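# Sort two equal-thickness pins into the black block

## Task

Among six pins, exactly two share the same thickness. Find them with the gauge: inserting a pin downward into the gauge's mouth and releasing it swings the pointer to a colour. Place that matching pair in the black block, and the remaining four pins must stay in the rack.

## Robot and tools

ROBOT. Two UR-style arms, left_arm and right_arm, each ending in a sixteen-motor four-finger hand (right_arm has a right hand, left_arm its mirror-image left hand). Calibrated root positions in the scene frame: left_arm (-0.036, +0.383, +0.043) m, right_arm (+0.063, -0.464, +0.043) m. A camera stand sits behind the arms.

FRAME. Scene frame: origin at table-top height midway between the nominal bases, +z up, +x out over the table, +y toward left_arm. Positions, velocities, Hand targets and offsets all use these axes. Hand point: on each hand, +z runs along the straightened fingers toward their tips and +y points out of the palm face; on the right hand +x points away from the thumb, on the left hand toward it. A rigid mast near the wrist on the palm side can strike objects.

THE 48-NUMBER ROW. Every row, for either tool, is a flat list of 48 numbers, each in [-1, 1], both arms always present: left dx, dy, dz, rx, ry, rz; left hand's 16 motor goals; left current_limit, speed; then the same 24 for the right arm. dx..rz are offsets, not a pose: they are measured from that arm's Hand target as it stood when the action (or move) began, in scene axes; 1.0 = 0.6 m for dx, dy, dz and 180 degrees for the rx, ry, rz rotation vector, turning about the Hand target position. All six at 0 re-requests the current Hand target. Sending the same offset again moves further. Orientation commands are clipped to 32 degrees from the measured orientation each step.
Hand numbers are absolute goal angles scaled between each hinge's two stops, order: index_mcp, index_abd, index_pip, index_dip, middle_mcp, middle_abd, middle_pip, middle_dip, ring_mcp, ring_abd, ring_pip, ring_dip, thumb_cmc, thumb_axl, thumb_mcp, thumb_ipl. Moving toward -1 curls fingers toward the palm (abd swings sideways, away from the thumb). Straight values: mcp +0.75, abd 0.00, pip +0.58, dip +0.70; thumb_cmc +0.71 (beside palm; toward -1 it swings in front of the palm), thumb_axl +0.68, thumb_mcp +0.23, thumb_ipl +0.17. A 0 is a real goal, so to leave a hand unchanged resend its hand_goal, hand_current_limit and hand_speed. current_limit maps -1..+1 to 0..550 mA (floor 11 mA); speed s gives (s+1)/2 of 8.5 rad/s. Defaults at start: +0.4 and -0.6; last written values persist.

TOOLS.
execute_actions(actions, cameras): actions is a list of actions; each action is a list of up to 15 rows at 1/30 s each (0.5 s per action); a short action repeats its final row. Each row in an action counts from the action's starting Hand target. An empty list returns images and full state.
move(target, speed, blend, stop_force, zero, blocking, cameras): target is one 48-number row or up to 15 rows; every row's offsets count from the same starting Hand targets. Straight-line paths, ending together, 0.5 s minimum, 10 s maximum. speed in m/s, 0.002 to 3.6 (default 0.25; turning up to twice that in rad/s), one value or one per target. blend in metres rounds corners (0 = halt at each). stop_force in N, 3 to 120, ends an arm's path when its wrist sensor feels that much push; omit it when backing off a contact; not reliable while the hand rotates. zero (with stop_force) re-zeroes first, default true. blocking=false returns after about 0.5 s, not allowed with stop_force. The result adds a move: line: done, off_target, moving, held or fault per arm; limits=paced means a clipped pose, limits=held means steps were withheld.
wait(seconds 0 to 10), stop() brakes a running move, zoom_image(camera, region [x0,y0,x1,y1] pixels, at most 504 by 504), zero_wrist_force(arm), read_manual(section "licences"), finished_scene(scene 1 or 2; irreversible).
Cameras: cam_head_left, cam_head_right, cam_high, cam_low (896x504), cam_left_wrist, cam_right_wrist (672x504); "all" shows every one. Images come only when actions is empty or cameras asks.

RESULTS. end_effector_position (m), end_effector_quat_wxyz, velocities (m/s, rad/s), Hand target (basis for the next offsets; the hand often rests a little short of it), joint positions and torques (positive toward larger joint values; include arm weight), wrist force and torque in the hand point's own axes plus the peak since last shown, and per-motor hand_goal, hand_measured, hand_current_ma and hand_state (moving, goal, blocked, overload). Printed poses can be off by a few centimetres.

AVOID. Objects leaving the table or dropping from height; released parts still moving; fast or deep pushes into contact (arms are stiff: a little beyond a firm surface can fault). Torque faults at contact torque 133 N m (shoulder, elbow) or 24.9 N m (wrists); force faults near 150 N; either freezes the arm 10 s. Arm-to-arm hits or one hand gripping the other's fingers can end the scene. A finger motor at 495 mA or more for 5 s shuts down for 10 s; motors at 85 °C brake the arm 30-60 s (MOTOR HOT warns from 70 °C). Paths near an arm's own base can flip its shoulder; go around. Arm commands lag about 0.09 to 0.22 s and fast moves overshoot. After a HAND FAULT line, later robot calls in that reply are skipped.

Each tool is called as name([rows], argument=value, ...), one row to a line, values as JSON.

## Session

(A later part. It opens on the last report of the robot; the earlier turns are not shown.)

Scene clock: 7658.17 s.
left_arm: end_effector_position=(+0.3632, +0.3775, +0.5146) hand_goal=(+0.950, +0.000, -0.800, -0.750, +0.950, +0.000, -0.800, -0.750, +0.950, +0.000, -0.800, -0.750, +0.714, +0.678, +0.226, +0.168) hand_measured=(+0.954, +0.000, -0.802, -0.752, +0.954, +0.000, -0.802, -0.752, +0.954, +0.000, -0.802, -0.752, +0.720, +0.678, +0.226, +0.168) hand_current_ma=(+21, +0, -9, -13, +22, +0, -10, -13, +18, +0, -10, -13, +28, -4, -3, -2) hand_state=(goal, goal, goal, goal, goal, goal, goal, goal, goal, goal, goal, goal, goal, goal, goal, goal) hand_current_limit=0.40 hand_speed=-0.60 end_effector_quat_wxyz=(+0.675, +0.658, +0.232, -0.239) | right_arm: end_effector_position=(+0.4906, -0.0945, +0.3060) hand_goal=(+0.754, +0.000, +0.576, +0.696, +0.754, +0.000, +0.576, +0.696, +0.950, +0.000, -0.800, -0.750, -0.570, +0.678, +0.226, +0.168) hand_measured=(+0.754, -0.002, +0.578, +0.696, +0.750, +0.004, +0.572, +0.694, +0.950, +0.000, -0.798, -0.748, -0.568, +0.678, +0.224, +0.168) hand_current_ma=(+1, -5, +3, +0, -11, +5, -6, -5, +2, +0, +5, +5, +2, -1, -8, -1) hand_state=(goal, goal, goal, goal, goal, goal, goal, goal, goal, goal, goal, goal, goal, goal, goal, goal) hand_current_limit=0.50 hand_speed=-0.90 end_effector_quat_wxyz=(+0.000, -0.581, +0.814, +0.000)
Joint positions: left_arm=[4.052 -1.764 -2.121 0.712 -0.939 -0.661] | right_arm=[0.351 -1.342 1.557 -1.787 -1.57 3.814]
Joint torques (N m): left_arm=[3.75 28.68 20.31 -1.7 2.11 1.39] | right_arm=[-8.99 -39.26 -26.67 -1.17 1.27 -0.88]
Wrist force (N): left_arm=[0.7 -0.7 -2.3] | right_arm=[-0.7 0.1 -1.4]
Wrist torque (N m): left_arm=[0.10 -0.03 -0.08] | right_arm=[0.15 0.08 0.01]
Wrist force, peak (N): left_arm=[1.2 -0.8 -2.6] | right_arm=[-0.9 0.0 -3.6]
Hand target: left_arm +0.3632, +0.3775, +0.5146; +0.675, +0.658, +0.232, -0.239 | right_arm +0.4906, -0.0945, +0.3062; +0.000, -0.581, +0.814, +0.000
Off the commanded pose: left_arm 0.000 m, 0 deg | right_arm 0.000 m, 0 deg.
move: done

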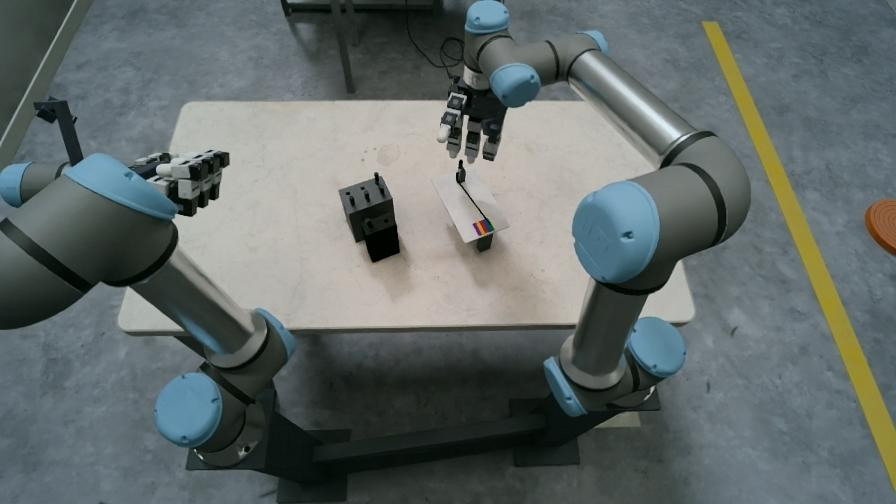

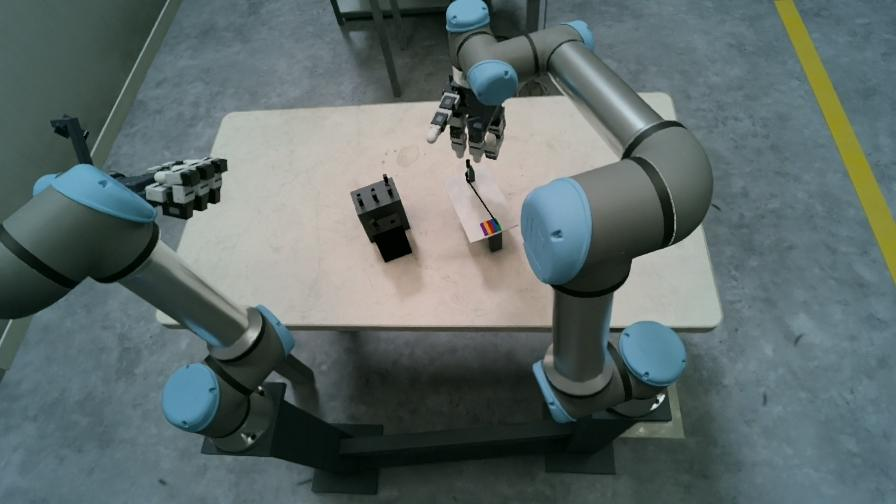

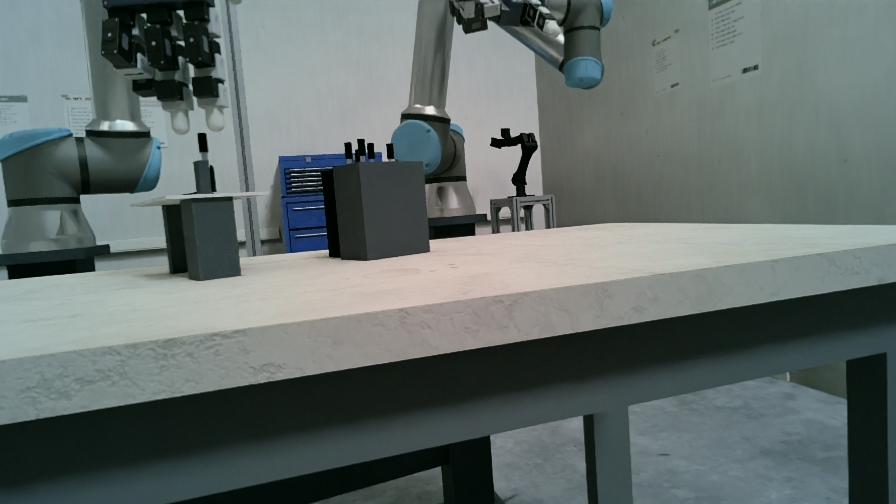

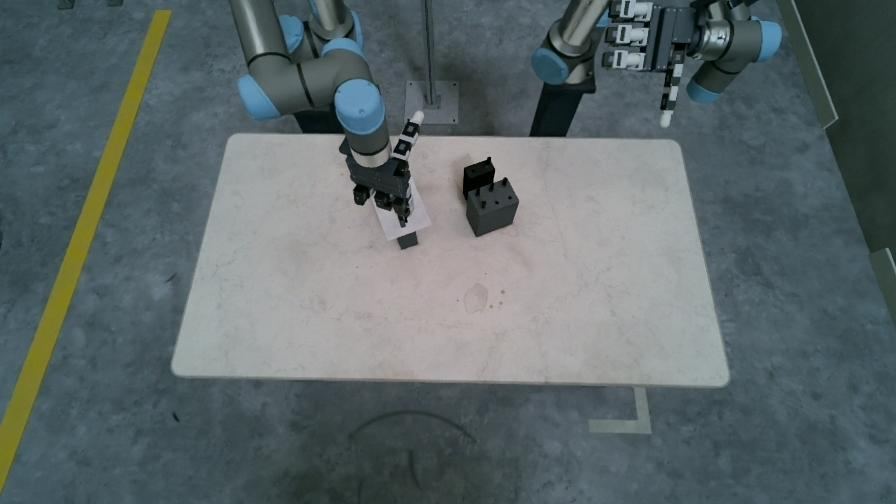

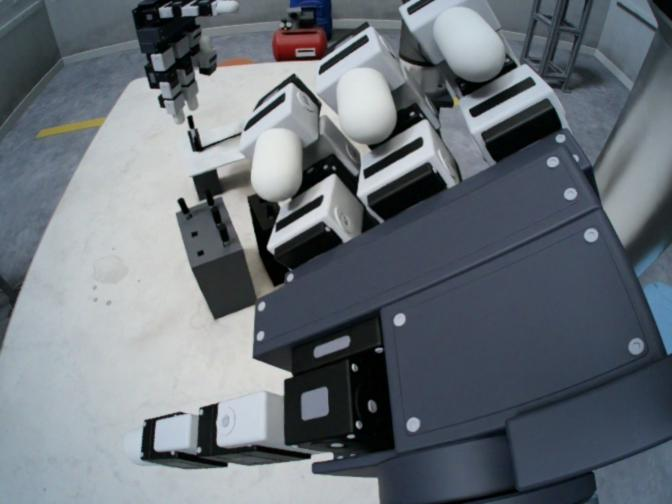

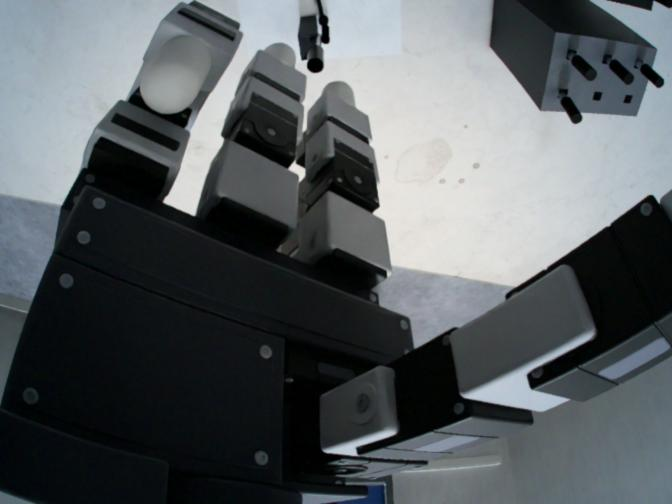

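move(target=[0,0,0,0,0,0, 0.95,0,-0.8,-0.75,0.95,0,-0.8,-0.75,0.95,0,-0.8,-0.75,0.714,0.678,0.226,0.168,0.4,-0.6, -0.005,0.0043,0,0,0,0, 0.754,0,0.576,0.696,0.754,0,0.576,0.696,0.95,0,-0.8,-0.75,-0.571,0.678,0.226,0.168,0.5,-0.9], speed=0.03, cameras=["cam_right_wrist","cam_left_wrist"])

zoom_image(camera="cam_right_wrist", region=[250, 0, 390, 120])

zoom_image(camera="cam_left_wrist", region=[178, 95, 214, 137])

Scene clock: 7672.63 s.
left_arm: end_effector_position=(+0.3632, +0.3775, +0.5146) hand_goal=(+0.950, +0.000, -0.800, -0.750, +0.950, +0.000, -0.800, -0.750, +0.950, +0.000, -0.800, -0.750, +0.714, +0.678, +0.226, +0.168) hand_measured=(+0.954, +0.000, -0.802, -0.752, +0.954, +0.000, -0.802, -0.752, +0.954, +0.000, -0.802, -0.752, +0.720, +0.678, +0.226, +0.168) hand_current_ma=(+21, +0, -9, -13, +22, +0, -10, -13, +18, +0, -10, -13, +28, -4, -3, -2) hand_state=(goal, goal, goal, goal, goal, goal, goal, goal, goal, goal, goal, goal, goal, goal, goal, goal) hand_current_limit=0.40 hand_speed=-0.60 end_effector_quat_wxyz=(+0.675, +0.658, +0.232, -0.239) | right_arm: end_effector_position=(+0.4878, -0.0921, +0.3062) hand_goal=(+0.754, +0.000, +0.576, +0.696, +0.754, +0.000, +0.576, +0.696, +0.950, +0.000, -0.800, -0.750, -0.570, +0.678, +0.226, +0.168) hand_measured=(+0.754, -0.002, +0.578, +0.696, +0.750, +0.004, +0.572, +0.694, +0.950, +0.000, -0.798, -0.748, -0.568, +0.678, +0.224, +0.168) hand_current_ma=(+1, -5, +3, +0, -11, +5, -6, -5, +2, +0, +5, +5, +2, -1, -8, -1) hand_state=(goal, goal, goal, goal, goal, goal, goal, goal, goal, goal, goal, goal, goal, goal, goal, goal) hand_current_limit=0.50 hand_speed=-0.90 end_effector_quat_wxyz=(+0.000, -0.581, +0.814, +0.000)
Joint positions: left_arm=[4.052 -1.764 -2.121 0.712 -0.939 -0.661] | right_arm=[0.357 -1.344 1.56 -1.787 -1.57 3.819]
Joint torques (N m): left_arm=[2.8 28.61 21.12 -1.73 2.34 1.54] | right_arm=[10.31 -40.26 -15.96 -3.93 1.82 1.36]
Wrist force (N): left_arm=[0.9 -0.8 -2.2] | right_arm=[-0.6 -0.4 -1.6]
Wrist torque (N m): left_arm=[0.09 -0.06 -0.07] | right_arm=[0.11 0.07 -0.13]
Wrist force, peak (N): left_arm=[1.2 -0.6 -2.7] | right_arm=[-0.9 -0.4 -1.8]
Hand target: left_arm +0.3632, +0.3775, +0.5146; +0.675, +0.658, +0.232, -0.239 | right_arm +0.4876, -0.0919, +0.3062; +0.000, -0.581, +0.814, +0.000
Off the commanded pose: left_arm 0.000 m, 0 deg | right_arm 0.000 m, 0 deg.
move: done
Images, in order (width x height): cam_left_wrist 672x504, cam_right_wrist 672x504.

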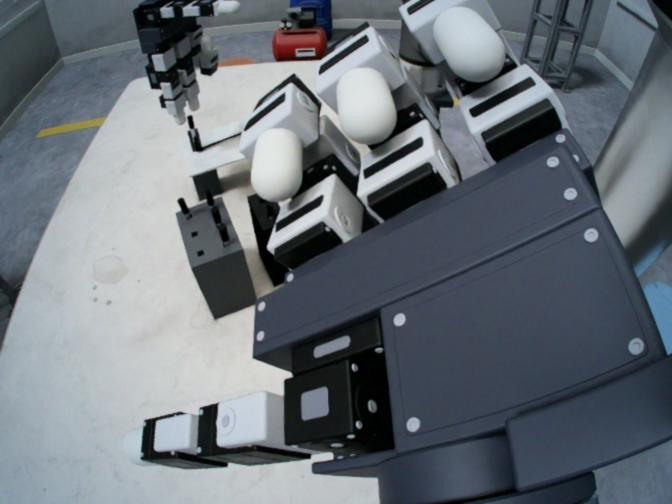

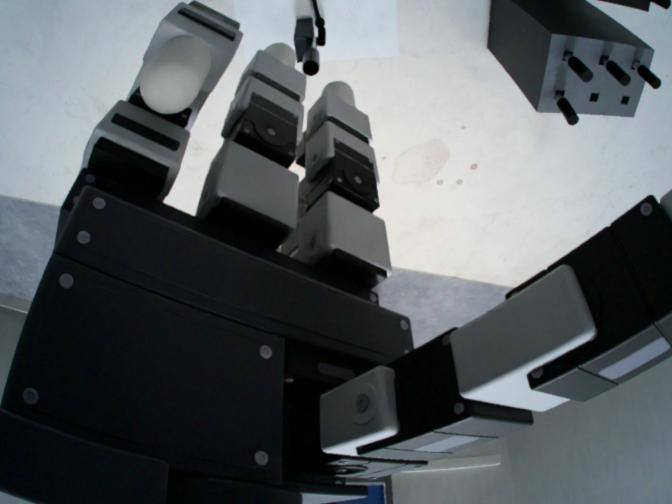

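Scaled by 3.600 from the camera's 672x504 image, which has a finer 960x720 frame.

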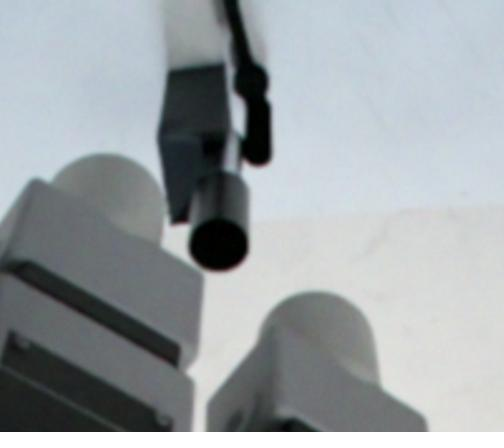

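Scaled by 12.000 from the camera's 672x504 image, which has a finer 960x720 frame.

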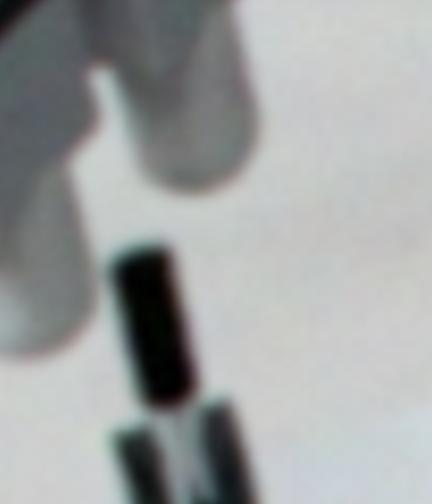

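move(target=[0,0,0,0,0,0, 0.95,0,-0.8,-0.75,0.95,0,-0.8,-0.75,0.95,0,-0.8,-0.75,0.714,0.678,0.226,0.168,0.4,-0.6, 0,0,-0.05,0,0,0, 0.754,0,0.576,0.696,0.754,0,0.576,0.696,0.95,0,-0.8,-0.75,-0.571,0.678,0.226,0.168,0.5,-0.9], speed=0.02, stop_force=3, cameras=["cam_right_wrist","cam_left_wrist"])

zoom_image(camera="cam_right_wrist", region=[250, 0, 390, 120])

zoom_image(camera="cam_left_wrist", region=[178, 95, 214, 137])

Scene clock: 7681.73 s.
left_arm: end_effector_position=(+0.3632, +0.3775, +0.5146) hand_goal=(+0.950, +0.000, -0.800, -0.750, +0.950, +0.000, -0.800, -0.750, +0.950, +0.000, -0.800, -0.750, +0.714, +0.678, +0.226, +0.168) hand_measured=(+0.954, +0.000, -0.802, -0.752, +0.954, +0.000, -0.802, -0.752, +0.954, +0.000, -0.802, -0.752, +0.720, +0.678, +0.226, +0.168) hand_current_ma=(+21, +0, -9, -13, +22, +0, -10, -13, +18, +0, -10, -13, +28, -4, -3, -2) hand_state=(goal, goal, goal, goal, goal, goal, goal, goal, goal, goal, goal, goal, goal, goal, goal, goal) hand_current_limit=0.40 hand_speed=-0.60 end_effector_quat_wxyz=(+0.675, +0.658, +0.232, -0.239) | right_arm: end_effector_position=(+0.4876, -0.0919, +0.2762) hand_goal=(+0.754, +0.000, +0.576, +0.696, +0.754, +0.000, +0.576, +0.696, +0.950, +0.000, -0.800, -0.750, -0.570, +0.678, +0.226, +0.168) hand_measured=(+0.754, -0.002, +0.578, +0.696, +0.750, +0.004, +0.572, +0.694, +0.950, +0.000, -0.798, -0.748, -0.568, +0.678, +0.224, +0.168) hand_current_ma=(+1, -5, +3, +0, -11, +5, -6, -5, +2, +0, +5, +5, +2, -1, -8, -1) hand_state=(goal, goal, goal, goal, goal, goal, goal, goal, goal, goal, goal, goal, goal, goal, goal, goal) hand_current_limit=0.50 hand_speed=-0.90 end_effector_quat_wxyz=(+0.000, -0.581, +0.814, +0.000)
Joint positions: left_arm=[4.052 -1.764 -2.121 0.712 -0.939 -0.661] | right_arm=[0.357 -1.327 1.617 -1.861 -1.57 3.82]
Joint torques (N m): left_arm=[2.85 28.94 20.68 -1.99 2.38 1.4] | right_arm=[8.98 -23.03 -14.8 -3.98 -2.35 0.96]
Wrist force (N): left_arm=[1.1 -0.8 -2.5] | right_arm=[-0.5 -0.4 -1.4]
Wrist torque (N m): left_arm=[0.11 -0.08 -0.06] | right_arm=[0.08 0.08 -0.12]
Wrist force, peak (N): left_arm=[0.9 -1.0 -2.6] | right_arm=[-0.7 -0.1 -1.9]
Hand target: left_arm +0.3632, +0.3775, +0.5146; +0.675, +0.658, +0.232, -0.239 | right_arm +0.4876, -0.0919, +0.2762; +0.000, -0.581, +0.814, +0.000
Off the commanded pose: left_arm 0.000 m, 0 deg | right_arm 0.000 m, 0 deg.
move: done
Images, in order (width x height): cam_left_wrist 672x504, cam_right_wrist 672x504.

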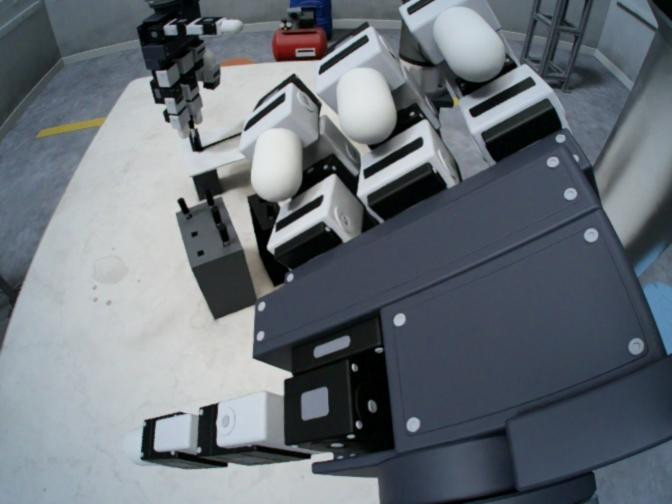

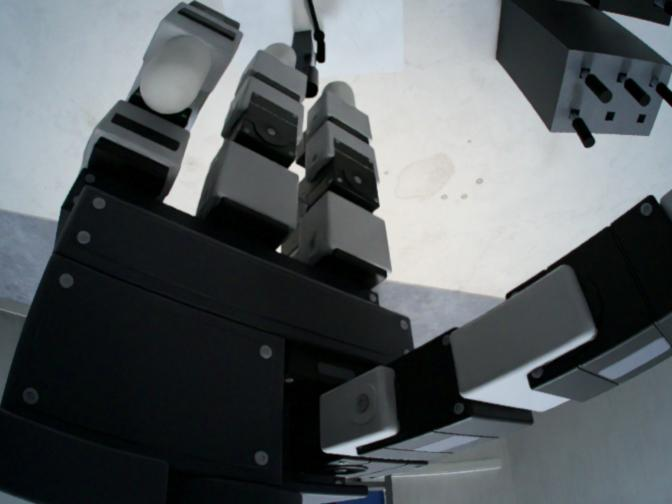

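Scaled by 3.600 from the camera's 672x504 image, which has a finer 960x720 frame.

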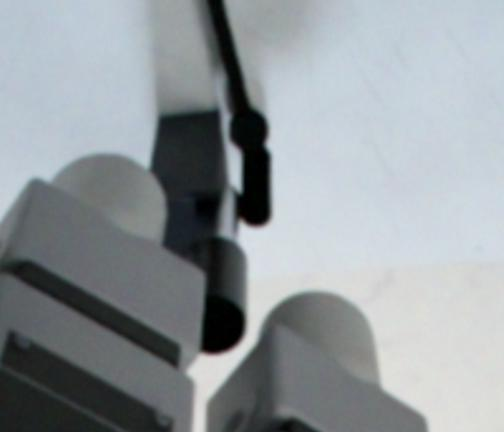

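Scaled by 12.000 from the camera's 672x504 image, which has a finer 960x720 frame.

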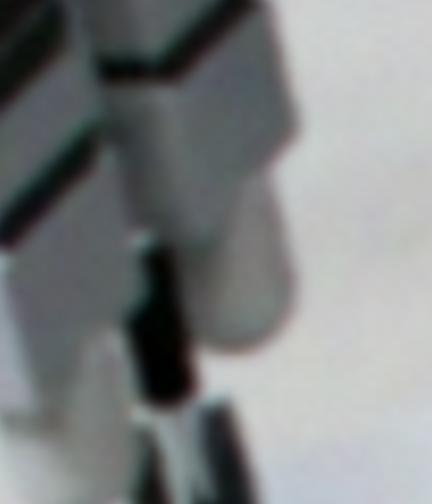

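move([
  [0,0,0,0,0,0, 0.95,0,-0.8,-0.75,0.95,0,-0.8,-0.75,0.95,0,-0.8,-0.75,0.714,0.678,0.226,0.168,0.4,-0.6, 0,0,0,0,0,0, 0.754,-0.03,0.576,0.696,0.754,0.03,0.576,0.696,0.95,0,-0.8,-0.75,-0.571,0.678,0.226,0.168,0.5,-0.95],
  [0,0,0,0,0,0, 0.95,0,-0.8,-0.75,0.95,0,-0.8,-0.75,0.95,0,-0.8,-0.75,0.714,0.678,0.226,0.168,0.4,-0.6, 0,0,0.0001,0,0,0, 0.754,-0.3,0.576,0.696,0.754,0.3,0.576,0.696,0.95,0,-0.8,-0.75,-0.571,0.678,0.226,0.168,0.65,-0.95],
], speed=0.01, cameras=["cam_right_wrist","cam_left_wrist"])

zoom_image(camera="cam_right_wrist", region=[250, 0, 390, 120])

Scene clock: 7687.37 s.
left_arm: end_effector_position=(+0.3632, +0.3775, +0.5146) hand_goal=(+0.950, +0.000, -0.800, -0.750, +0.950, +0.000, -0.800, -0.750, +0.950, +0.000, -0.800, -0.750, +0.714, +0.678, +0.226, +0.168) hand_measured=(+0.954, +0.000, -0.802, -0.752, +0.954, +0.000, -0.802, -0.752, +0.954, +0.000, -0.802, -0.752, +0.720, +0.678, +0.226, +0.168) hand_current_ma=(+21, +0, -9, -13, +22, +0, -10, -13, +18, +0, -10, -13, +28, -4, -3, -2) hand_state=(goal, goal, goal, goal, goal, goal, goal, goal, goal, goal, goal, goal, goal, goal, goal, goal) hand_current_limit=0.40 hand_speed=-0.60 end_effector_quat_wxyz=(+0.675, +0.658, +0.232, -0.239) | right_arm: end_effector_position=(+0.4876, -0.0919, +0.2762) hand_goal=(+0.754, -0.300, +0.576, +0.696, +0.754, +0.300, +0.576, +0.696, +0.950, +0.000, -0.800, -0.750, -0.570, +0.678, +0.226, +0.168) hand_measured=(+0.754, -0.080, +0.578, +0.696, +0.752, +0.074, +0.574, +0.694, +0.950, +0.000, -0.798, -0.748, -0.568, +0.678, +0.224, +0.168) hand_current_ma=(+1, +127, +3, +0, -5, -146, -4, -4, +2, +0, +5, +5, +2, -1, -8, -1) hand_state=(goal, moving, goal, goal, goal, moving, goal, goal, goal, goal, goal, goal, goal, goal, goal, goal) hand_current_limit=0.65 hand_speed=-0.95 end_effector_quat_wxyz=(+0.000, -0.581, +0.814, +0.000)
Joint positions: left_arm=[4.052 -1.764 -2.121 0.712 -0.939 -0.661] | right_arm=[0.357 -1.327 1.617 -1.861 -1.57 3.82]
Joint torques (N m): left_arm=[4.14 28.61 21.62 -2.1 2.09 1.46] | right_arm=[2.94 -34.82 -27.25 -1.29 -2.29 0.98]
Wrist force (N): left_arm=[1.0 -0.8 -2.0] | right_arm=[-0.7 -0.4 -0.9]
Wrist torque (N m): left_arm=[0.07 -0.06 -0.06] | right_arm=[0.05 0.13 -0.14]
Wrist force, peak (N): left_arm=[1.2 -0.7 -2.5] | right_arm=[-0.8 -0.4 -2.5]
Hand target: left_arm +0.3632, +0.3775, +0.5146; +0.675, +0.658, +0.232, -0.239 | right_arm +0.4876, -0.0919, +0.2763; +0.000, -0.581, +0.814, +0.000
Off the commanded pose: left_arm 0.000 m, 0 deg | right_arm 0.000 m, 0 deg.
move: done
Images, in order (width x height): cam_left_wrist 672x504, cam_right_wrist 672x504.

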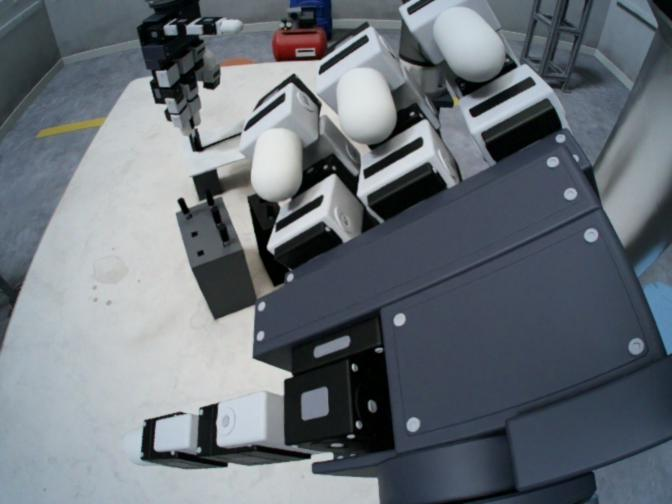

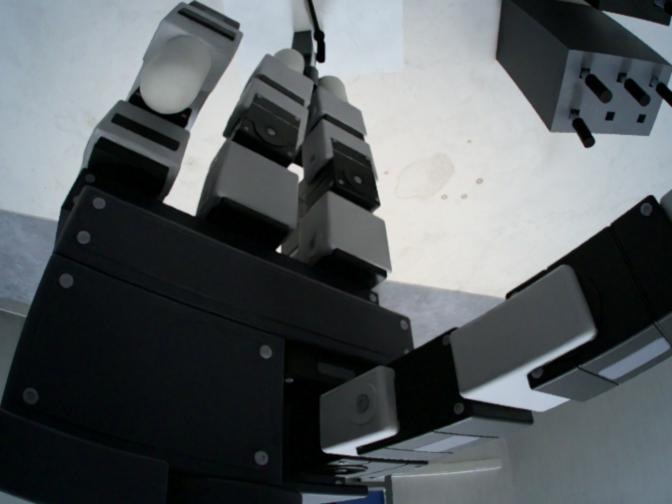

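Scaled by 3.600 from the camera's 672x504 image, which has a finer 960x720 frame.

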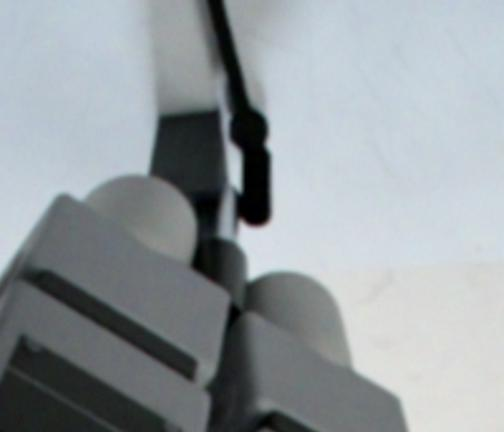

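Good; check grip while lifting slowly.

wait(seconds=0.5)

move([
  [0,0,0,0,0,0, 0.95,0,-0.8,-0.75,0.95,0,-0.8,-0.75,0.95,0,-0.8,-0.75,0.714,0.678,0.226,0.168,0.4,-0.6, 0,0,0.03,0,0,0, 0.754,-0.3,0.576,0.696,0.754,0.3,0.576,0.696,0.95,0,-0.8,-0.75,-0.571,0.678,0.226,0.168,0.65,-0.95],
  [0,0,0,0,0,0, 0.95,0,-0.8,-0.75,0.95,0,-0.8,-0.75,0.95,0,-0.8,-0.75,0.714,0.678,0.226,0.168,0.4,-0.6, 0,0,0.108,0,0,0, 0.754,-0.3,0.576,0.696,0.754,0.3,0.576,0.696,0.95,0,-0.8,-0.75,-0.571,0.678,0.226,0.168,0.65,-0.95],
], speed=[0.02,0.08], blend=0.005, cameras=["cam_right_wrist","cam_left_wrist"])

zoom_image(camera="cam_right_wrist", region=[250, 0, 390, 120])

zoom_image(camera="cam_left_wrist", region=[160, 60, 220, 130])

Scene clock: 7695.13 s.
left_arm: end_effector_position=(+0.3632, +0.3775, +0.5146) hand_goal=(+0.950, +0.000, -0.800, -0.750, +0.950, +0.000, -0.800, -0.750, +0.950, +0.000, -0.800, -0.750, +0.714, +0.678, +0.226, +0.168) hand_measured=(+0.954, +0.000, -0.802, -0.752, +0.954, +0.000, -0.802, -0.752, +0.954, +0.000, -0.802, -0.752, +0.720, +0.678, +0.226, +0.168) hand_current_ma=(+21, +0, -9, -13, +22, +0, -10, -13, +18, +0, -10, -13, +28, -4, -3, -2) hand_state=(goal, goal, goal, goal, goal, goal, goal, goal, goal, goal, goal, goal, goal, goal, goal, goal) hand_current_limit=0.40 hand_speed=-0.60 end_effector_quat_wxyz=(+0.675, +0.658, +0.232, -0.239) | right_arm: end_effector_position=(+0.4876, -0.0919, +0.2763) hand_goal=(+0.754, -0.300, +0.576, +0.696, +0.754, +0.300, +0.576, +0.696, +0.950, +0.000, -0.800, -0.750, -0.570, +0.678, +0.226, +0.168) hand_measured=(+0.754, -0.086, +0.578, +0.696, +0.752, +0.080, +0.574, +0.694, +0.950, +0.000, -0.798, -0.748, -0.568, +0.678, +0.224, +0.168) hand_current_ma=(+1, +454, +3, +0, -5, -454, -4, -4, +2, +0, +5, +5, +2, -1, -8, -1) hand_state=(goal, blocked, goal, goal, goal, blocked, goal, goal, goal, goal, goal, goal, goal, goal, goal, goal) hand_current_limit=0.65 hand_speed=-0.95 end_effector_quat_wxyz=(+0.000, -0.581, +0.814, +0.000)
Joint positions: left_arm=[4.052 -1.764 -2.121 0.712 -0.939 -0.661] | right_arm=[0.357 -1.327 1.617 -1.861 -1.57 3.82]
Joint torques (N m): left_arm=[3.19 28.26 21.55 -2.16 2.23 1.35] | right_arm=[-3.27 -40.77 -25.75 -2.2 -2.21 0.93]
Wrist force (N): left_arm=[0.9 -0.9 -2.4] | right_arm=[-0.6 -0.5 -0.2]
Wrist torque (N m): left_arm=[0.08 -0.05 -0.08] | right_arm=[0.00 0.08 -0.12]
Wrist force, peak (N): left_arm=[1.2 -0.8 -2.5] | right_arm=[-0.6 -0.4 -1.1]
Hand target: left_arm +0.3632, +0.3775, +0.5146; +0.675, +0.658, +0.232, -0.239 | right_arm +0.4876, -0.0919, +0.2763; +0.000, -0.581, +0.814, +0.000
Off the commanded pose: left_arm 0.000 m, 0 deg | right_arm 0.000 m, 0 deg.
wait: 0.50 s; at rest from the start

Scene clock: 7697.23 s.
left_arm: end_effector_position=(+0.3632, +0.3775, +0.5146) hand_goal=(+0.950, +0.000, -0.800, -0.750, +0.950, +0.000, -0.800, -0.750, +0.950, +0.000, -0.800, -0.750, +0.714, +0.678, +0.226, +0.168) hand_measured=(+0.954, +0.000, -0.802, -0.752, +0.954, +0.000, -0.802, -0.752, +0.954, +0.000, -0.802, -0.752, +0.720, +0.678, +0.226, +0.168) hand_current_ma=(+21, +0, -9, -13, +22, +0, -10, -13, +18, +0, -10, -13, +28, -4, -3, -2) hand_state=(goal, goal, goal, goal, goal, goal, goal, goal, goal, goal, goal, goal, goal, goal, goal, goal) hand_current_limit=0.40 hand_speed=-0.60 end_effector_quat_wxyz=(+0.675, +0.658, +0.232, -0.239) | right_arm: end_effector_position=(+0.4876, -0.0919, +0.3409) hand_goal=(+0.754, -0.300, +0.576, +0.696, +0.754, +0.300, +0.576, +0.696, +0.950, +0.000, -0.800, -0.750, -0.570, +0.678, +0.226, +0.168) hand_measured=(+0.754, -0.086, +0.578, +0.696, +0.752, +0.080, +0.574, +0.694, +0.950, +0.000, -0.798, -0.748, -0.568, +0.678, +0.224, +0.168) hand_current_ma=(+1, +454, +3, +0, -5, -454, -4, -4, +2, +0, +5, +5, +2, -1, -8, -1) hand_state=(goal, blocked, goal, goal, goal, blocked, goal, goal, goal, goal, goal, goal, goal, goal, goal, goal) hand_current_limit=0.65 hand_speed=-0.95 end_effector_quat_wxyz=(+0.000, -0.581, +0.814, +0.000)
Joint positions: left_arm=[4.052 -1.764 -2.121 0.712 -0.939 -0.661] | right_arm=[0.357 -1.358 1.488 -1.7 -1.57 3.82]
Joint torques (N m): left_arm=[4.1 28.34 20.75 -2.19 2.17 1.48] | right_arm=[-4.01 -38.92 -27.5 -1.26 -2.02 -1.03]
Wrist force (N): left_arm=[0.8 -0.4 -2.2] | right_arm=[-0.9 -0.1 -1.7]
Wrist torque (N m): left_arm=[0.12 -0.04 -0.09] | right_arm=[0.11 0.12 -0.15]
Wrist force, peak (N): left_arm=[1.2 -0.8 -2.5] | right_arm=[-0.8 -0.3 -2.0]
Hand target: left_arm +0.3632, +0.3775, +0.5146; +0.675, +0.658, +0.232, -0.239 | right_arm +0.4876, -0.0919, +0.3411; +0.000, -0.581, +0.814, +0.000
Off the commanded pose: left_arm 0.000 m, 0 deg | right_arm 0.000 m, 0 deg.
move: done
Images, in order (width x height): cam_left_wrist 672x504, cam_right_wrist 672x504.

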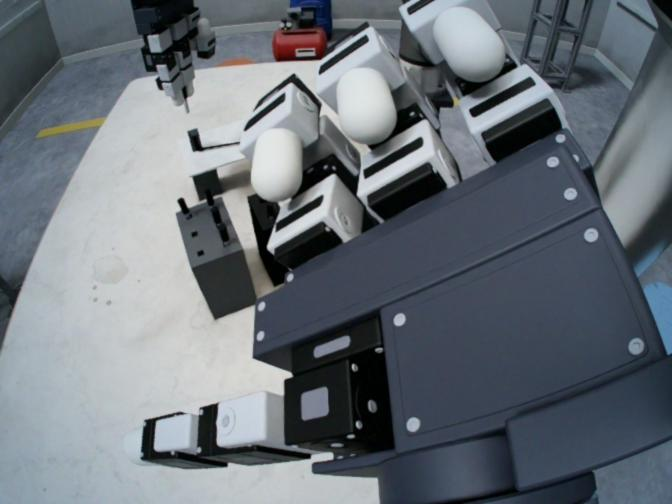

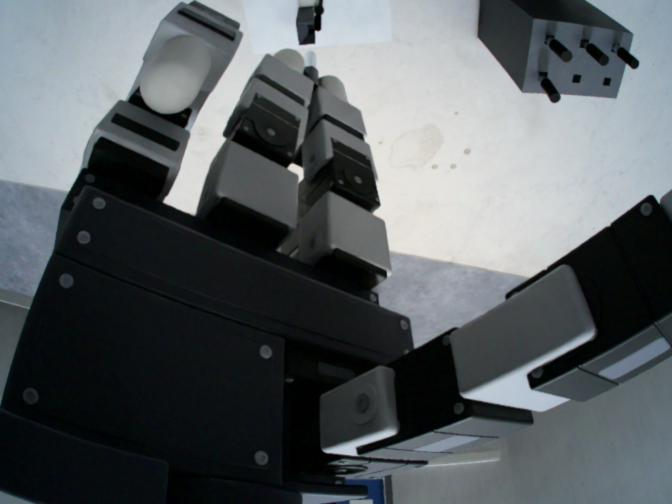

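Scaled by 3.600 from the camera's 672x504 image, which has a finer 960x720 frame.

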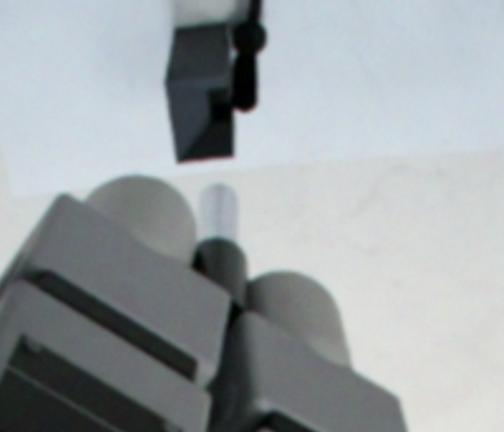

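Scaled by 7.200 from the camera's 672x504 image, which has a finer 960x720 frame.

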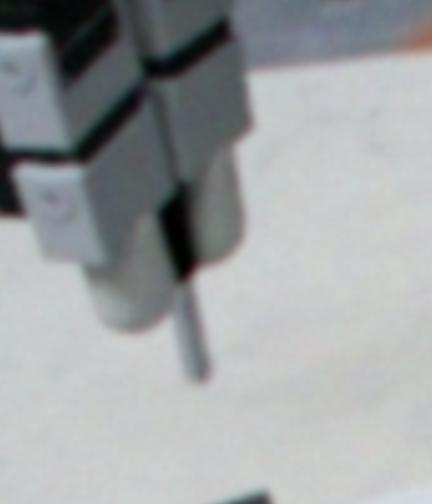

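move(target=[0,0,0,0,0,0, 0.95,0,-0.8,-0.75,0.95,0,-0.8,-0.75,0.95,0,-0.8,-0.75,0.714,0.678,0.226,0.168,0.4,-0.6, -0.2417,0.3065,-0.0152,0,0,0, 0.754,-0.3,0.576,0.696,0.754,0.3,0.576,0.696,0.95,0,-0.8,-0.75,-0.571,0.678,0.226,0.168,0.65,-0.95], speed=0.15, cameras=["cam_right_wrist","cam_left_wrist"])

zoom_image(camera="cam_right_wrist", region=[250, 0, 390, 120])

Scene clock: 7704.90 s.
left_arm: end_effector_position=(+0.3632, +0.3775, +0.5146) hand_goal=(+0.950, +0.000, -0.800, -0.750, +0.950, +0.000, -0.800, -0.750, +0.950, +0.000, -0.800, -0.750, +0.714, +0.678, +0.226, +0.168) hand_measured=(+0.954, +0.000, -0.802, -0.752, +0.954, +0.000, -0.802, -0.752, +0.954, +0.000, -0.802, -0.752, +0.720, +0.678, +0.226, +0.168) hand_current_ma=(+21, +0, -9, -13, +22, +0, -10, -13, +18, +0, -10, -13, +28, -4, -3, -2) hand_state=(goal, goal, goal, goal, goal, goal, goal, goal, goal, goal, goal, goal, goal, goal, goal, goal) hand_current_limit=0.40 hand_speed=-0.60 end_effector_quat_wxyz=(+0.675, +0.658, +0.232, -0.239) | right_arm: end_effector_position=(+0.3427, +0.0917, +0.3319) hand_goal=(+0.754, -0.300, +0.576, +0.696, +0.754, +0.300, +0.576, +0.696, +0.950, +0.000, -0.800, -0.750, -0.570, +0.678, +0.226, +0.168) hand_measured=(+0.754, -0.086, +0.578, +0.696, +0.752, +0.080, +0.574, +0.694, +0.950, +0.000, -0.798, -0.748, -0.568, +0.678, +0.224, +0.168) hand_current_ma=(+1, +454, +3, +0, -5, -454, -4, -4, +2, +0, +5, +5, +2, -1, -8, -1) hand_state=(goal, blocked, goal, goal, goal, blocked, goal, goal, goal, goal, goal, goal, goal, goal, goal, goal) hand_current_limit=0.65 hand_speed=-0.95 end_effector_quat_wxyz=(+0.000, -0.581, +0.814, +0.000) end_effector_velocity=(-0.002, +0.001, -0.001) end_effector_angular_velocity=(-0.003, +0.003, -0.002)
Joint positions: left_arm=[4.052 -1.764 -2.121 0.712 -0.939 -0.661] | right_arm=[0.753 -1.298 1.435 -1.708 -1.57 4.216]
Joint velocities: left_arm=[within noise] | right_arm=[0.003 0.003 -0.001 0.002 0 0.005]
Joint torques (N m): left_arm=[3.13 28.91 20.6 -2.28 2.16 1.57] | right_arm=[11.43 -24.73 -28.27 -1.37 -2.15 0.79]
Wrist force (N): left_arm=[1.4 -0.6 -2.2] | right_arm=[-0.7 -0.1 -1.7]
Wrist torque (N m): left_arm=[0.11 -0.11 -0.03] | right_arm=[0.16 0.07 -0.18]
Wrist force, peak (N): left_arm=[0.9 -0.7 -2.7] | right_arm=[-0.9 -0.7 -2.0]
Hand target: left_arm +0.3632, +0.3775, +0.5146; +0.675, +0.658, +0.232, -0.239 | right_arm +0.3425, +0.0920, +0.3319; +0.000, -0.581, +0.814, +0.000
Off the commanded pose: left_arm 0.000 m, 0 deg | right_arm 0.000 m, 0 deg.
move: done
Images, in order (width x height): cam_left_wrist 672x504, cam_right_wrist 672x504.

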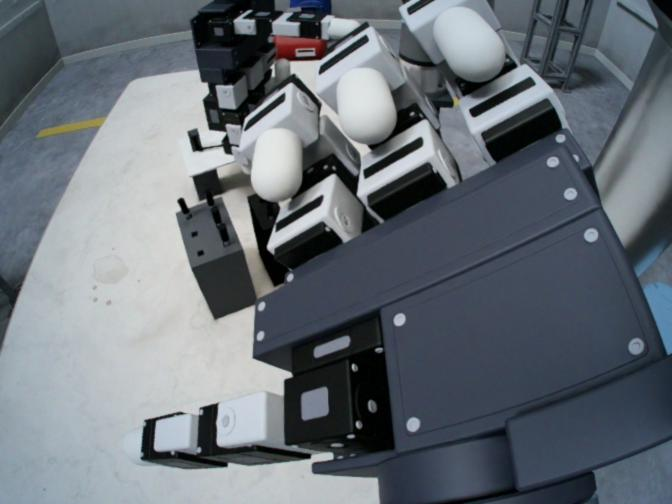

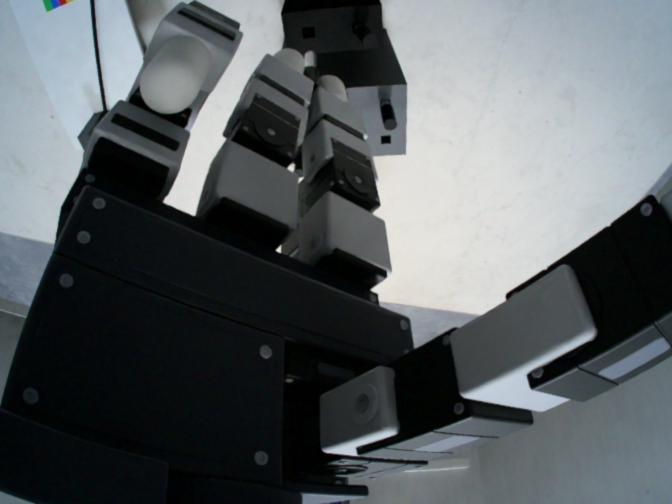

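Scaled by 3.600 from the camera's 672x504 image, which has a finer 960x720 frame.

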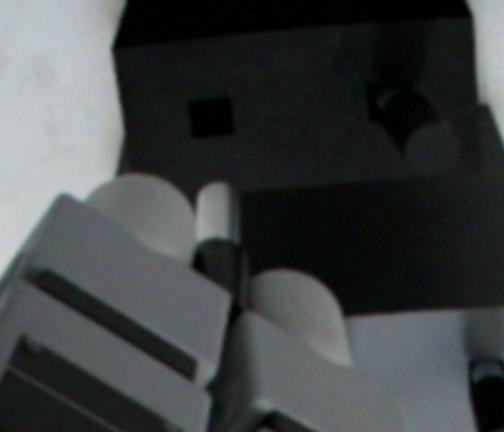

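move(target=[0,0,0,0,0,0, 0.95,0,-0.8,-0.75,0.95,0,-0.8,-0.75,0.95,0,-0.8,-0.75,0.714,0.678,0.226,0.168,0.4,-0.6, 0,0,-0.0365,0,0,0, 0.754,-0.3,0.576,0.696,0.754,0.3,0.576,0.696,0.95,0,-0.8,-0.75,-0.571,0.678,0.226,0.168,0.65,-0.95], speed=0.04, cameras=["cam_right_wrist","cam_left_wrist"])

zoom_image(camera="cam_right_wrist", region=[280, 10, 350, 80])

Scene clock: 7711.53 s.
left_arm: end_effector_position=(+0.3632, +0.3775, +0.5146) hand_goal=(+0.950, +0.000, -0.800, -0.750, +0.950, +0.000, -0.800, -0.750, +0.950, +0.000, -0.800, -0.750, +0.714, +0.678, +0.226, +0.168) hand_measured=(+0.954, +0.000, -0.802, -0.752, +0.954, +0.000, -0.802, -0.752, +0.954, +0.000, -0.802, -0.752, +0.720, +0.678, +0.226, +0.168) hand_current_ma=(+21, +0, -9, -13, +22, +0, -10, -13, +18, +0, -10, -13, +28, -4, -3, -2) hand_state=(goal, goal, goal, goal, goal, goal, goal, goal, goal, goal, goal, goal, goal, goal, goal, goal) hand_current_limit=0.40 hand_speed=-0.60 end_effector_quat_wxyz=(+0.675, +0.658, +0.232, -0.239) | right_arm: end_effector_position=(+0.3425, +0.0919, +0.3102) hand_goal=(+0.754, -0.300, +0.576, +0.696, +0.754, +0.300, +0.576, +0.696, +0.950, +0.000, -0.800, -0.750, -0.570, +0.678, +0.226, +0.168) hand_measured=(+0.754, -0.086, +0.578, +0.696, +0.752, +0.080, +0.574, +0.694, +0.950, +0.000, -0.798, -0.748, -0.568, +0.678, +0.224, +0.168) hand_current_ma=(+1, +454, +3, +0, -5, -454, -4, -4, +2, +0, +5, +5, +2, -1, -8, -1) hand_state=(goal, blocked, goal, goal, goal, blocked, goal, goal, goal, goal, goal, goal, goal, goal, goal, goal) hand_current_limit=0.65 hand_speed=-0.95 end_effector_quat_wxyz=(+0.000, -0.581, +0.814, +0.000)
Joint positions: left_arm=[4.052 -1.764 -2.121 0.712 -0.939 -0.661] | right_arm=[0.754 -1.29 1.48 -1.761 -1.57 4.216]
Joint torques (N m): left_arm=[3.49 28.39 21.36 -2.33 2.28 1.49] | right_arm=[9.7 -24.69 -14.36 -4.04 -0.7 0.57]
Wrist force (N): left_arm=[1.1 -0.7 -1.9] | right_arm=[-0.7 -0.2 -1.7]
Wrist torque (N m): left_arm=[0.07 -0.06 -0.06] | right_arm=[0.15 0.08 -0.15]
Wrist force, peak (N): left_arm=[0.9 -0.7 -2.5] | right_arm=[-0.8 -0.4 -2.1]
Hand target: left_arm +0.3632, +0.3775, +0.5146; +0.675, +0.658, +0.232, -0.239 | right_arm +0.3425, +0.0920, +0.3100; +0.000, -0.581, +0.814, +0.000
Off the commanded pose: left_arm 0.000 m, 0 deg | right_arm 0.000 m, 0 deg.
move: done
Images, in order (width x height): cam_left_wrist 672x504, cam_right_wrist 672x504.

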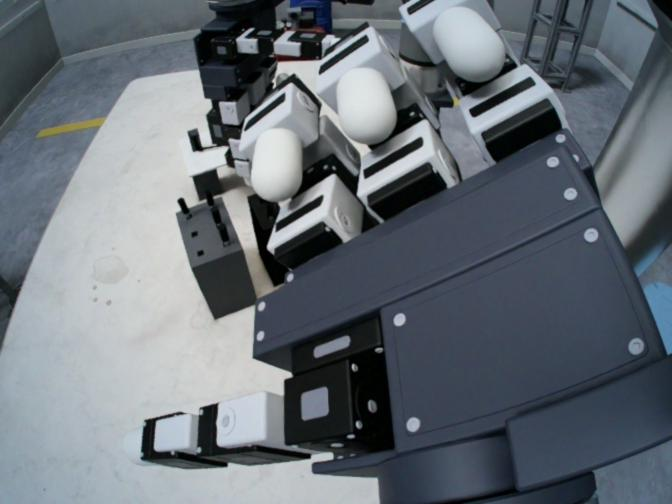

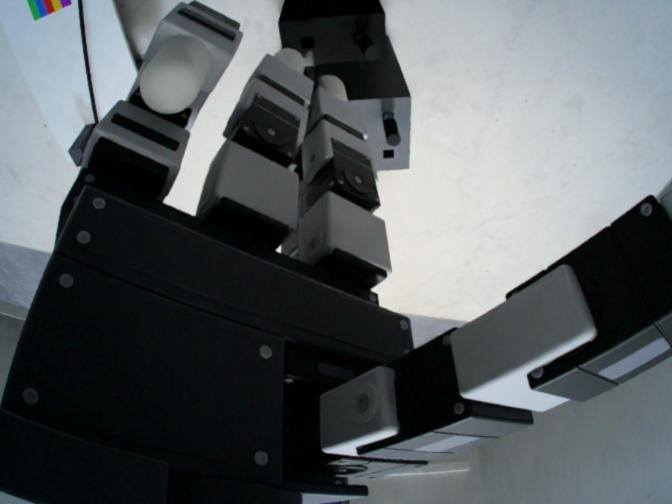

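Scaled by 7.200 from the camera's 672x504 image, which has a finer 960x720 frame.

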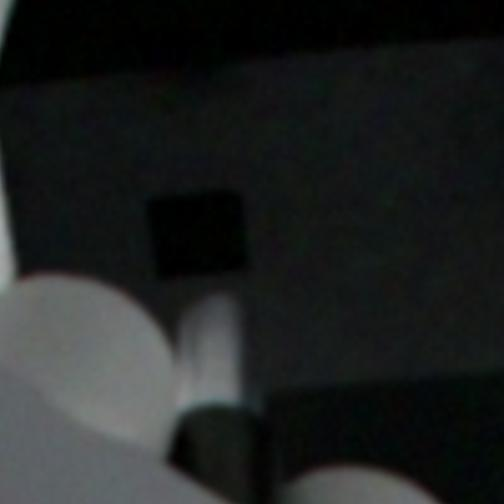

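move(target=[0,0,0,0,0,0, 0.95,0,-0.8,-0.75,0.95,0,-0.8,-0.75,0.95,0,-0.8,-0.75,0.714,0.678,0.226,0.168,0.4,-0.6, 0.0022,-0.0020,-0.0158,0,0,0, 0.754,-0.3,0.576,0.696,0.754,0.3,0.576,0.696,0.95,0,-0.8,-0.75,-0.571,0.678,0.226,0.168,0.65,-0.95], speed=0.03, stop_force=4, cameras=["cam_right_wrist"])

zoom_image(camera="cam_right_wrist", region=[280, 10, 350, 80])

Scene clock: 7719.97 s.
left_arm: end_effector_position=(+0.3632, +0.3775, +0.5146) hand_goal=(+0.950, +0.000, -0.800, -0.750, +0.950, +0.000, -0.800, -0.750, +0.950, +0.000, -0.800, -0.750, +0.714, +0.678, +0.226, +0.168) hand_measured=(+0.954, +0.000, -0.802, -0.752, +0.954, +0.000, -0.802, -0.752, +0.954, +0.000, -0.802, -0.752, +0.720, +0.678, +0.226, +0.168) hand_current_ma=(+21, +0, -9, -13, +22, +0, -10, -13, +18, +0, -10, -13, +28, -4, -3, -2) hand_state=(goal, goal, goal, goal, goal, goal, goal, goal, goal, goal, goal, goal, goal, goal, goal, goal) hand_current_limit=0.40 hand_speed=-0.60 end_effector_quat_wxyz=(+0.675, +0.658, +0.232, -0.239) | right_arm: end_effector_position=(+0.3439, +0.0908, +0.3006) hand_goal=(+0.754, -0.300, +0.576, +0.696, +0.754, +0.300, +0.576, +0.696, +0.950, +0.000, -0.800, -0.750, -0.570, +0.678, +0.226, +0.168) hand_measured=(+0.754, -0.086, +0.578, +0.696, +0.752, +0.080, +0.574, +0.694, +0.950, +0.000, -0.798, -0.748, -0.568, +0.678, +0.224, +0.168) hand_current_ma=(+1, +454, +3, +0, -5, -454, -4, -4, +2, +0, +5, +5, +2, -1, -8, -1) hand_state=(goal, blocked, goal, goal, goal, blocked, goal, goal, goal, goal, goal, goal, goal, goal, goal, goal) hand_current_limit=0.65 hand_speed=-0.95 end_effector_quat_wxyz=(+0.000, -0.581, +0.814, +0.000)
Joint positions: left_arm=[4.052 -1.764 -2.121 0.712 -0.939 -0.661] | right_arm=[0.751 -1.286 1.5 -1.785 -1.57 4.213]
Joint torques (N m): left_arm=[2.97 28.03 21.07 -2.42 2.29 1.49] | right_arm=[-10.77 -25.21 -14.78 -3.96 1.3 -1.28]
Wrist force (N): left_arm=[1.2 -0.8 -2.3] | right_arm=[-0.7 -0.5 -1.7]
Wrist torque (N m): left_arm=[0.09 -0.09 -0.04] | right_arm=[0.13 0.09 -0.02]
Wrist force, peak (N): left_arm=[1.2 -0.8 -2.5] | right_arm=[-0.9 -0.2 -2.2]
Hand target: left_arm +0.3632, +0.3775, +0.5146; +0.675, +0.658, +0.232, -0.239 | right_arm +0.3439, +0.0908, +0.3006; +0.000, -0.581, +0.814, +0.000
Off the commanded pose: left_arm 0.000 m, 0 deg | right_arm 0.000 m, 0 deg.
move: done
Images, in order (width x height): cam_right_wrist 672x504.

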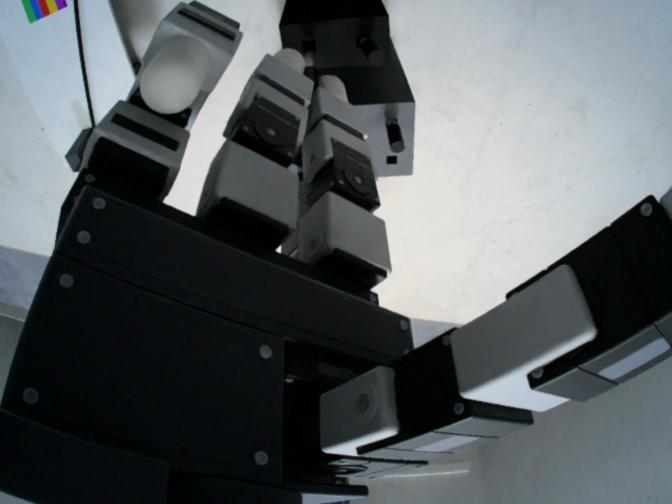

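Scaled by 7.200 from the camera's 672x504 image, which has a finer 960x720 frame.

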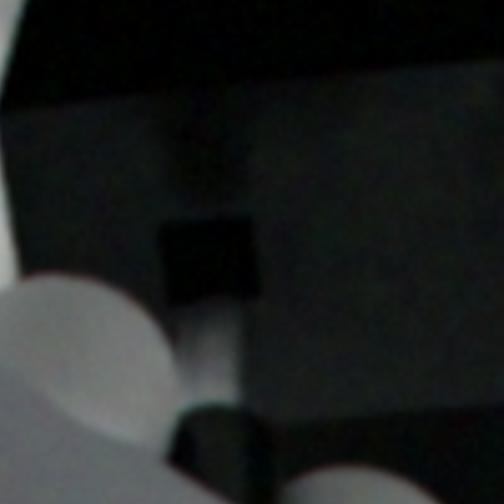

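move(target=[0,0,0,0,0,0, 0.95,0,-0.8,-0.75,0.95,0,-0.8,-0.75,0.95,0,-0.8,-0.75,0.714,0.678,0.226,0.168,0.4,-0.6, 0,0,-0.056,0,0,0, 0.754,-0.3,0.576,0.696,0.754,0.3,0.576,0.696,0.95,0,-0.8,-0.75,-0.571,0.678,0.226,0.168,0.65,-0.95], speed=0.012, stop_force=4, cameras=["cam_right_wrist","cam_left_wrist"])

zoom_image(camera="cam_right_wrist", region=[280, 10, 350, 80])

Scene clock: 7727.03 s.
left_arm: end_effector_position=(+0.3632, +0.3775, +0.5146) hand_goal=(+0.950, +0.000, -0.800, -0.750, +0.950, +0.000, -0.800, -0.750, +0.950, +0.000, -0.800, -0.750, +0.714, +0.678, +0.226, +0.168) hand_measured=(+0.954, +0.000, -0.802, -0.752, +0.954, +0.000, -0.802, -0.752, +0.954, +0.000, -0.802, -0.752, +0.720, +0.678, +0.226, +0.168) hand_current_ma=(+21, +0, -9, -13, +22, +0, -10, -13, +18, +0, -10, -13, +28, -4, -3, -2) hand_state=(goal, goal, goal, goal, goal, goal, goal, goal, goal, goal, goal, goal, goal, goal, goal, goal) hand_current_limit=0.40 hand_speed=-0.60 end_effector_quat_wxyz=(+0.675, +0.658, +0.232, -0.239) | right_arm: end_effector_position=(+0.3439, +0.0908, +0.2864) hand_goal=(+0.754, -0.300, +0.576, +0.696, +0.754, +0.300, +0.576, +0.696, +0.950, +0.000, -0.800, -0.750, -0.570, +0.678, +0.226, +0.168) hand_measured=(+0.754, -0.088, +0.578, +0.696, +0.752, +0.080, +0.574, +0.694, +0.950, +0.000, -0.798, -0.748, -0.568, +0.678, +0.224, +0.168) hand_current_ma=(+1, +454, +3, +0, -5, -454, -4, -4, +2, +0, +5, +5, +2, -1, -8, -1) hand_state=(goal, blocked, goal, goal, goal, blocked, goal, goal, goal, goal, goal, goal, goal, goal, goal, goal) hand_current_limit=0.65 hand_speed=-0.95 end_effector_quat_wxyz=(+0.000, -0.581, +0.814, +0.000)
Joint positions: left_arm=[4.052 -1.764 -2.121 0.712 -0.939 -0.661] | right_arm=[0.751 -1.278 1.527 -1.82 -1.57 4.213]
Joint torques (N m): left_arm=[3.22 28.43 21.34 -2.44 2.19 1.37] | right_arm=[-9.93 -42.07 -26.24 -1.31 1.31 -1.34]
Wrist force (N): left_arm=[1.2 -0.7 -2.1] | right_arm=[-0.5 -0.3 -1.9]
Wrist torque (N m): left_arm=[0.09 -0.09 -0.05] | right_arm=[0.19 0.11 -0.01]
Wrist force, peak (N): left_arm=[1.2 -0.9 -2.6] | right_arm=[0.5 -0.7 -10.7]
Hand target: left_arm +0.3632, +0.3775, +0.5146; +0.675, +0.658, +0.232, -0.239 | right_arm +0.3439, +0.0908, +0.2864; +0.000, -0.581, +0.814, +0.000 (not the last commanded pose)
Off the commanded pose: left_arm 0.000 m, 0 deg | right_arm 0.019 m, 0 deg.
move: contact (right_arm)
Images, in order (width x height): cam_left_wrist 672x504, cam_right_wrist 672x504.

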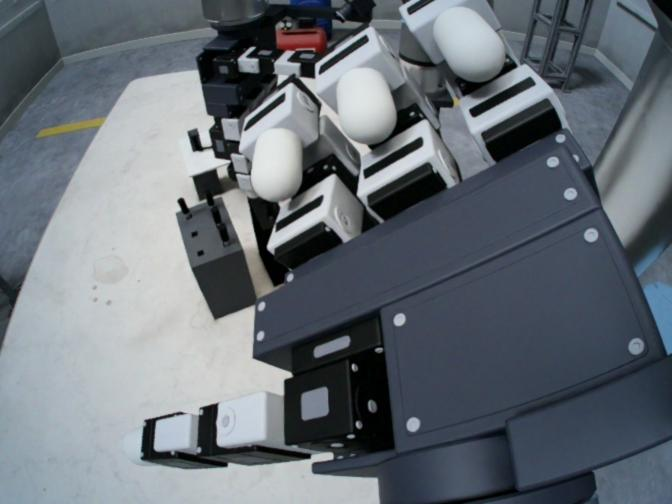

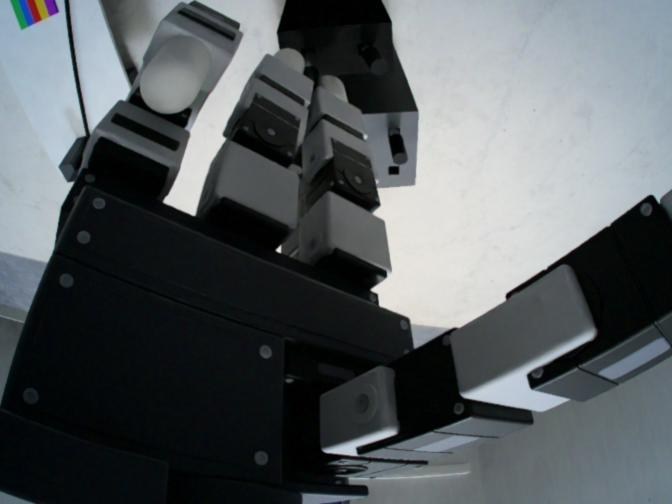

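Scaled by 7.200 from the camera's 672x504 image, which has a finer 960x720 frame.

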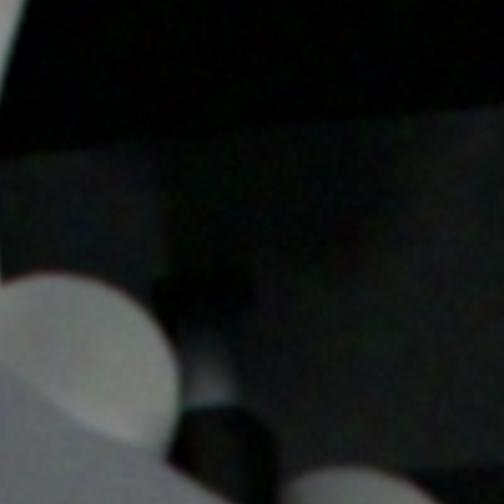

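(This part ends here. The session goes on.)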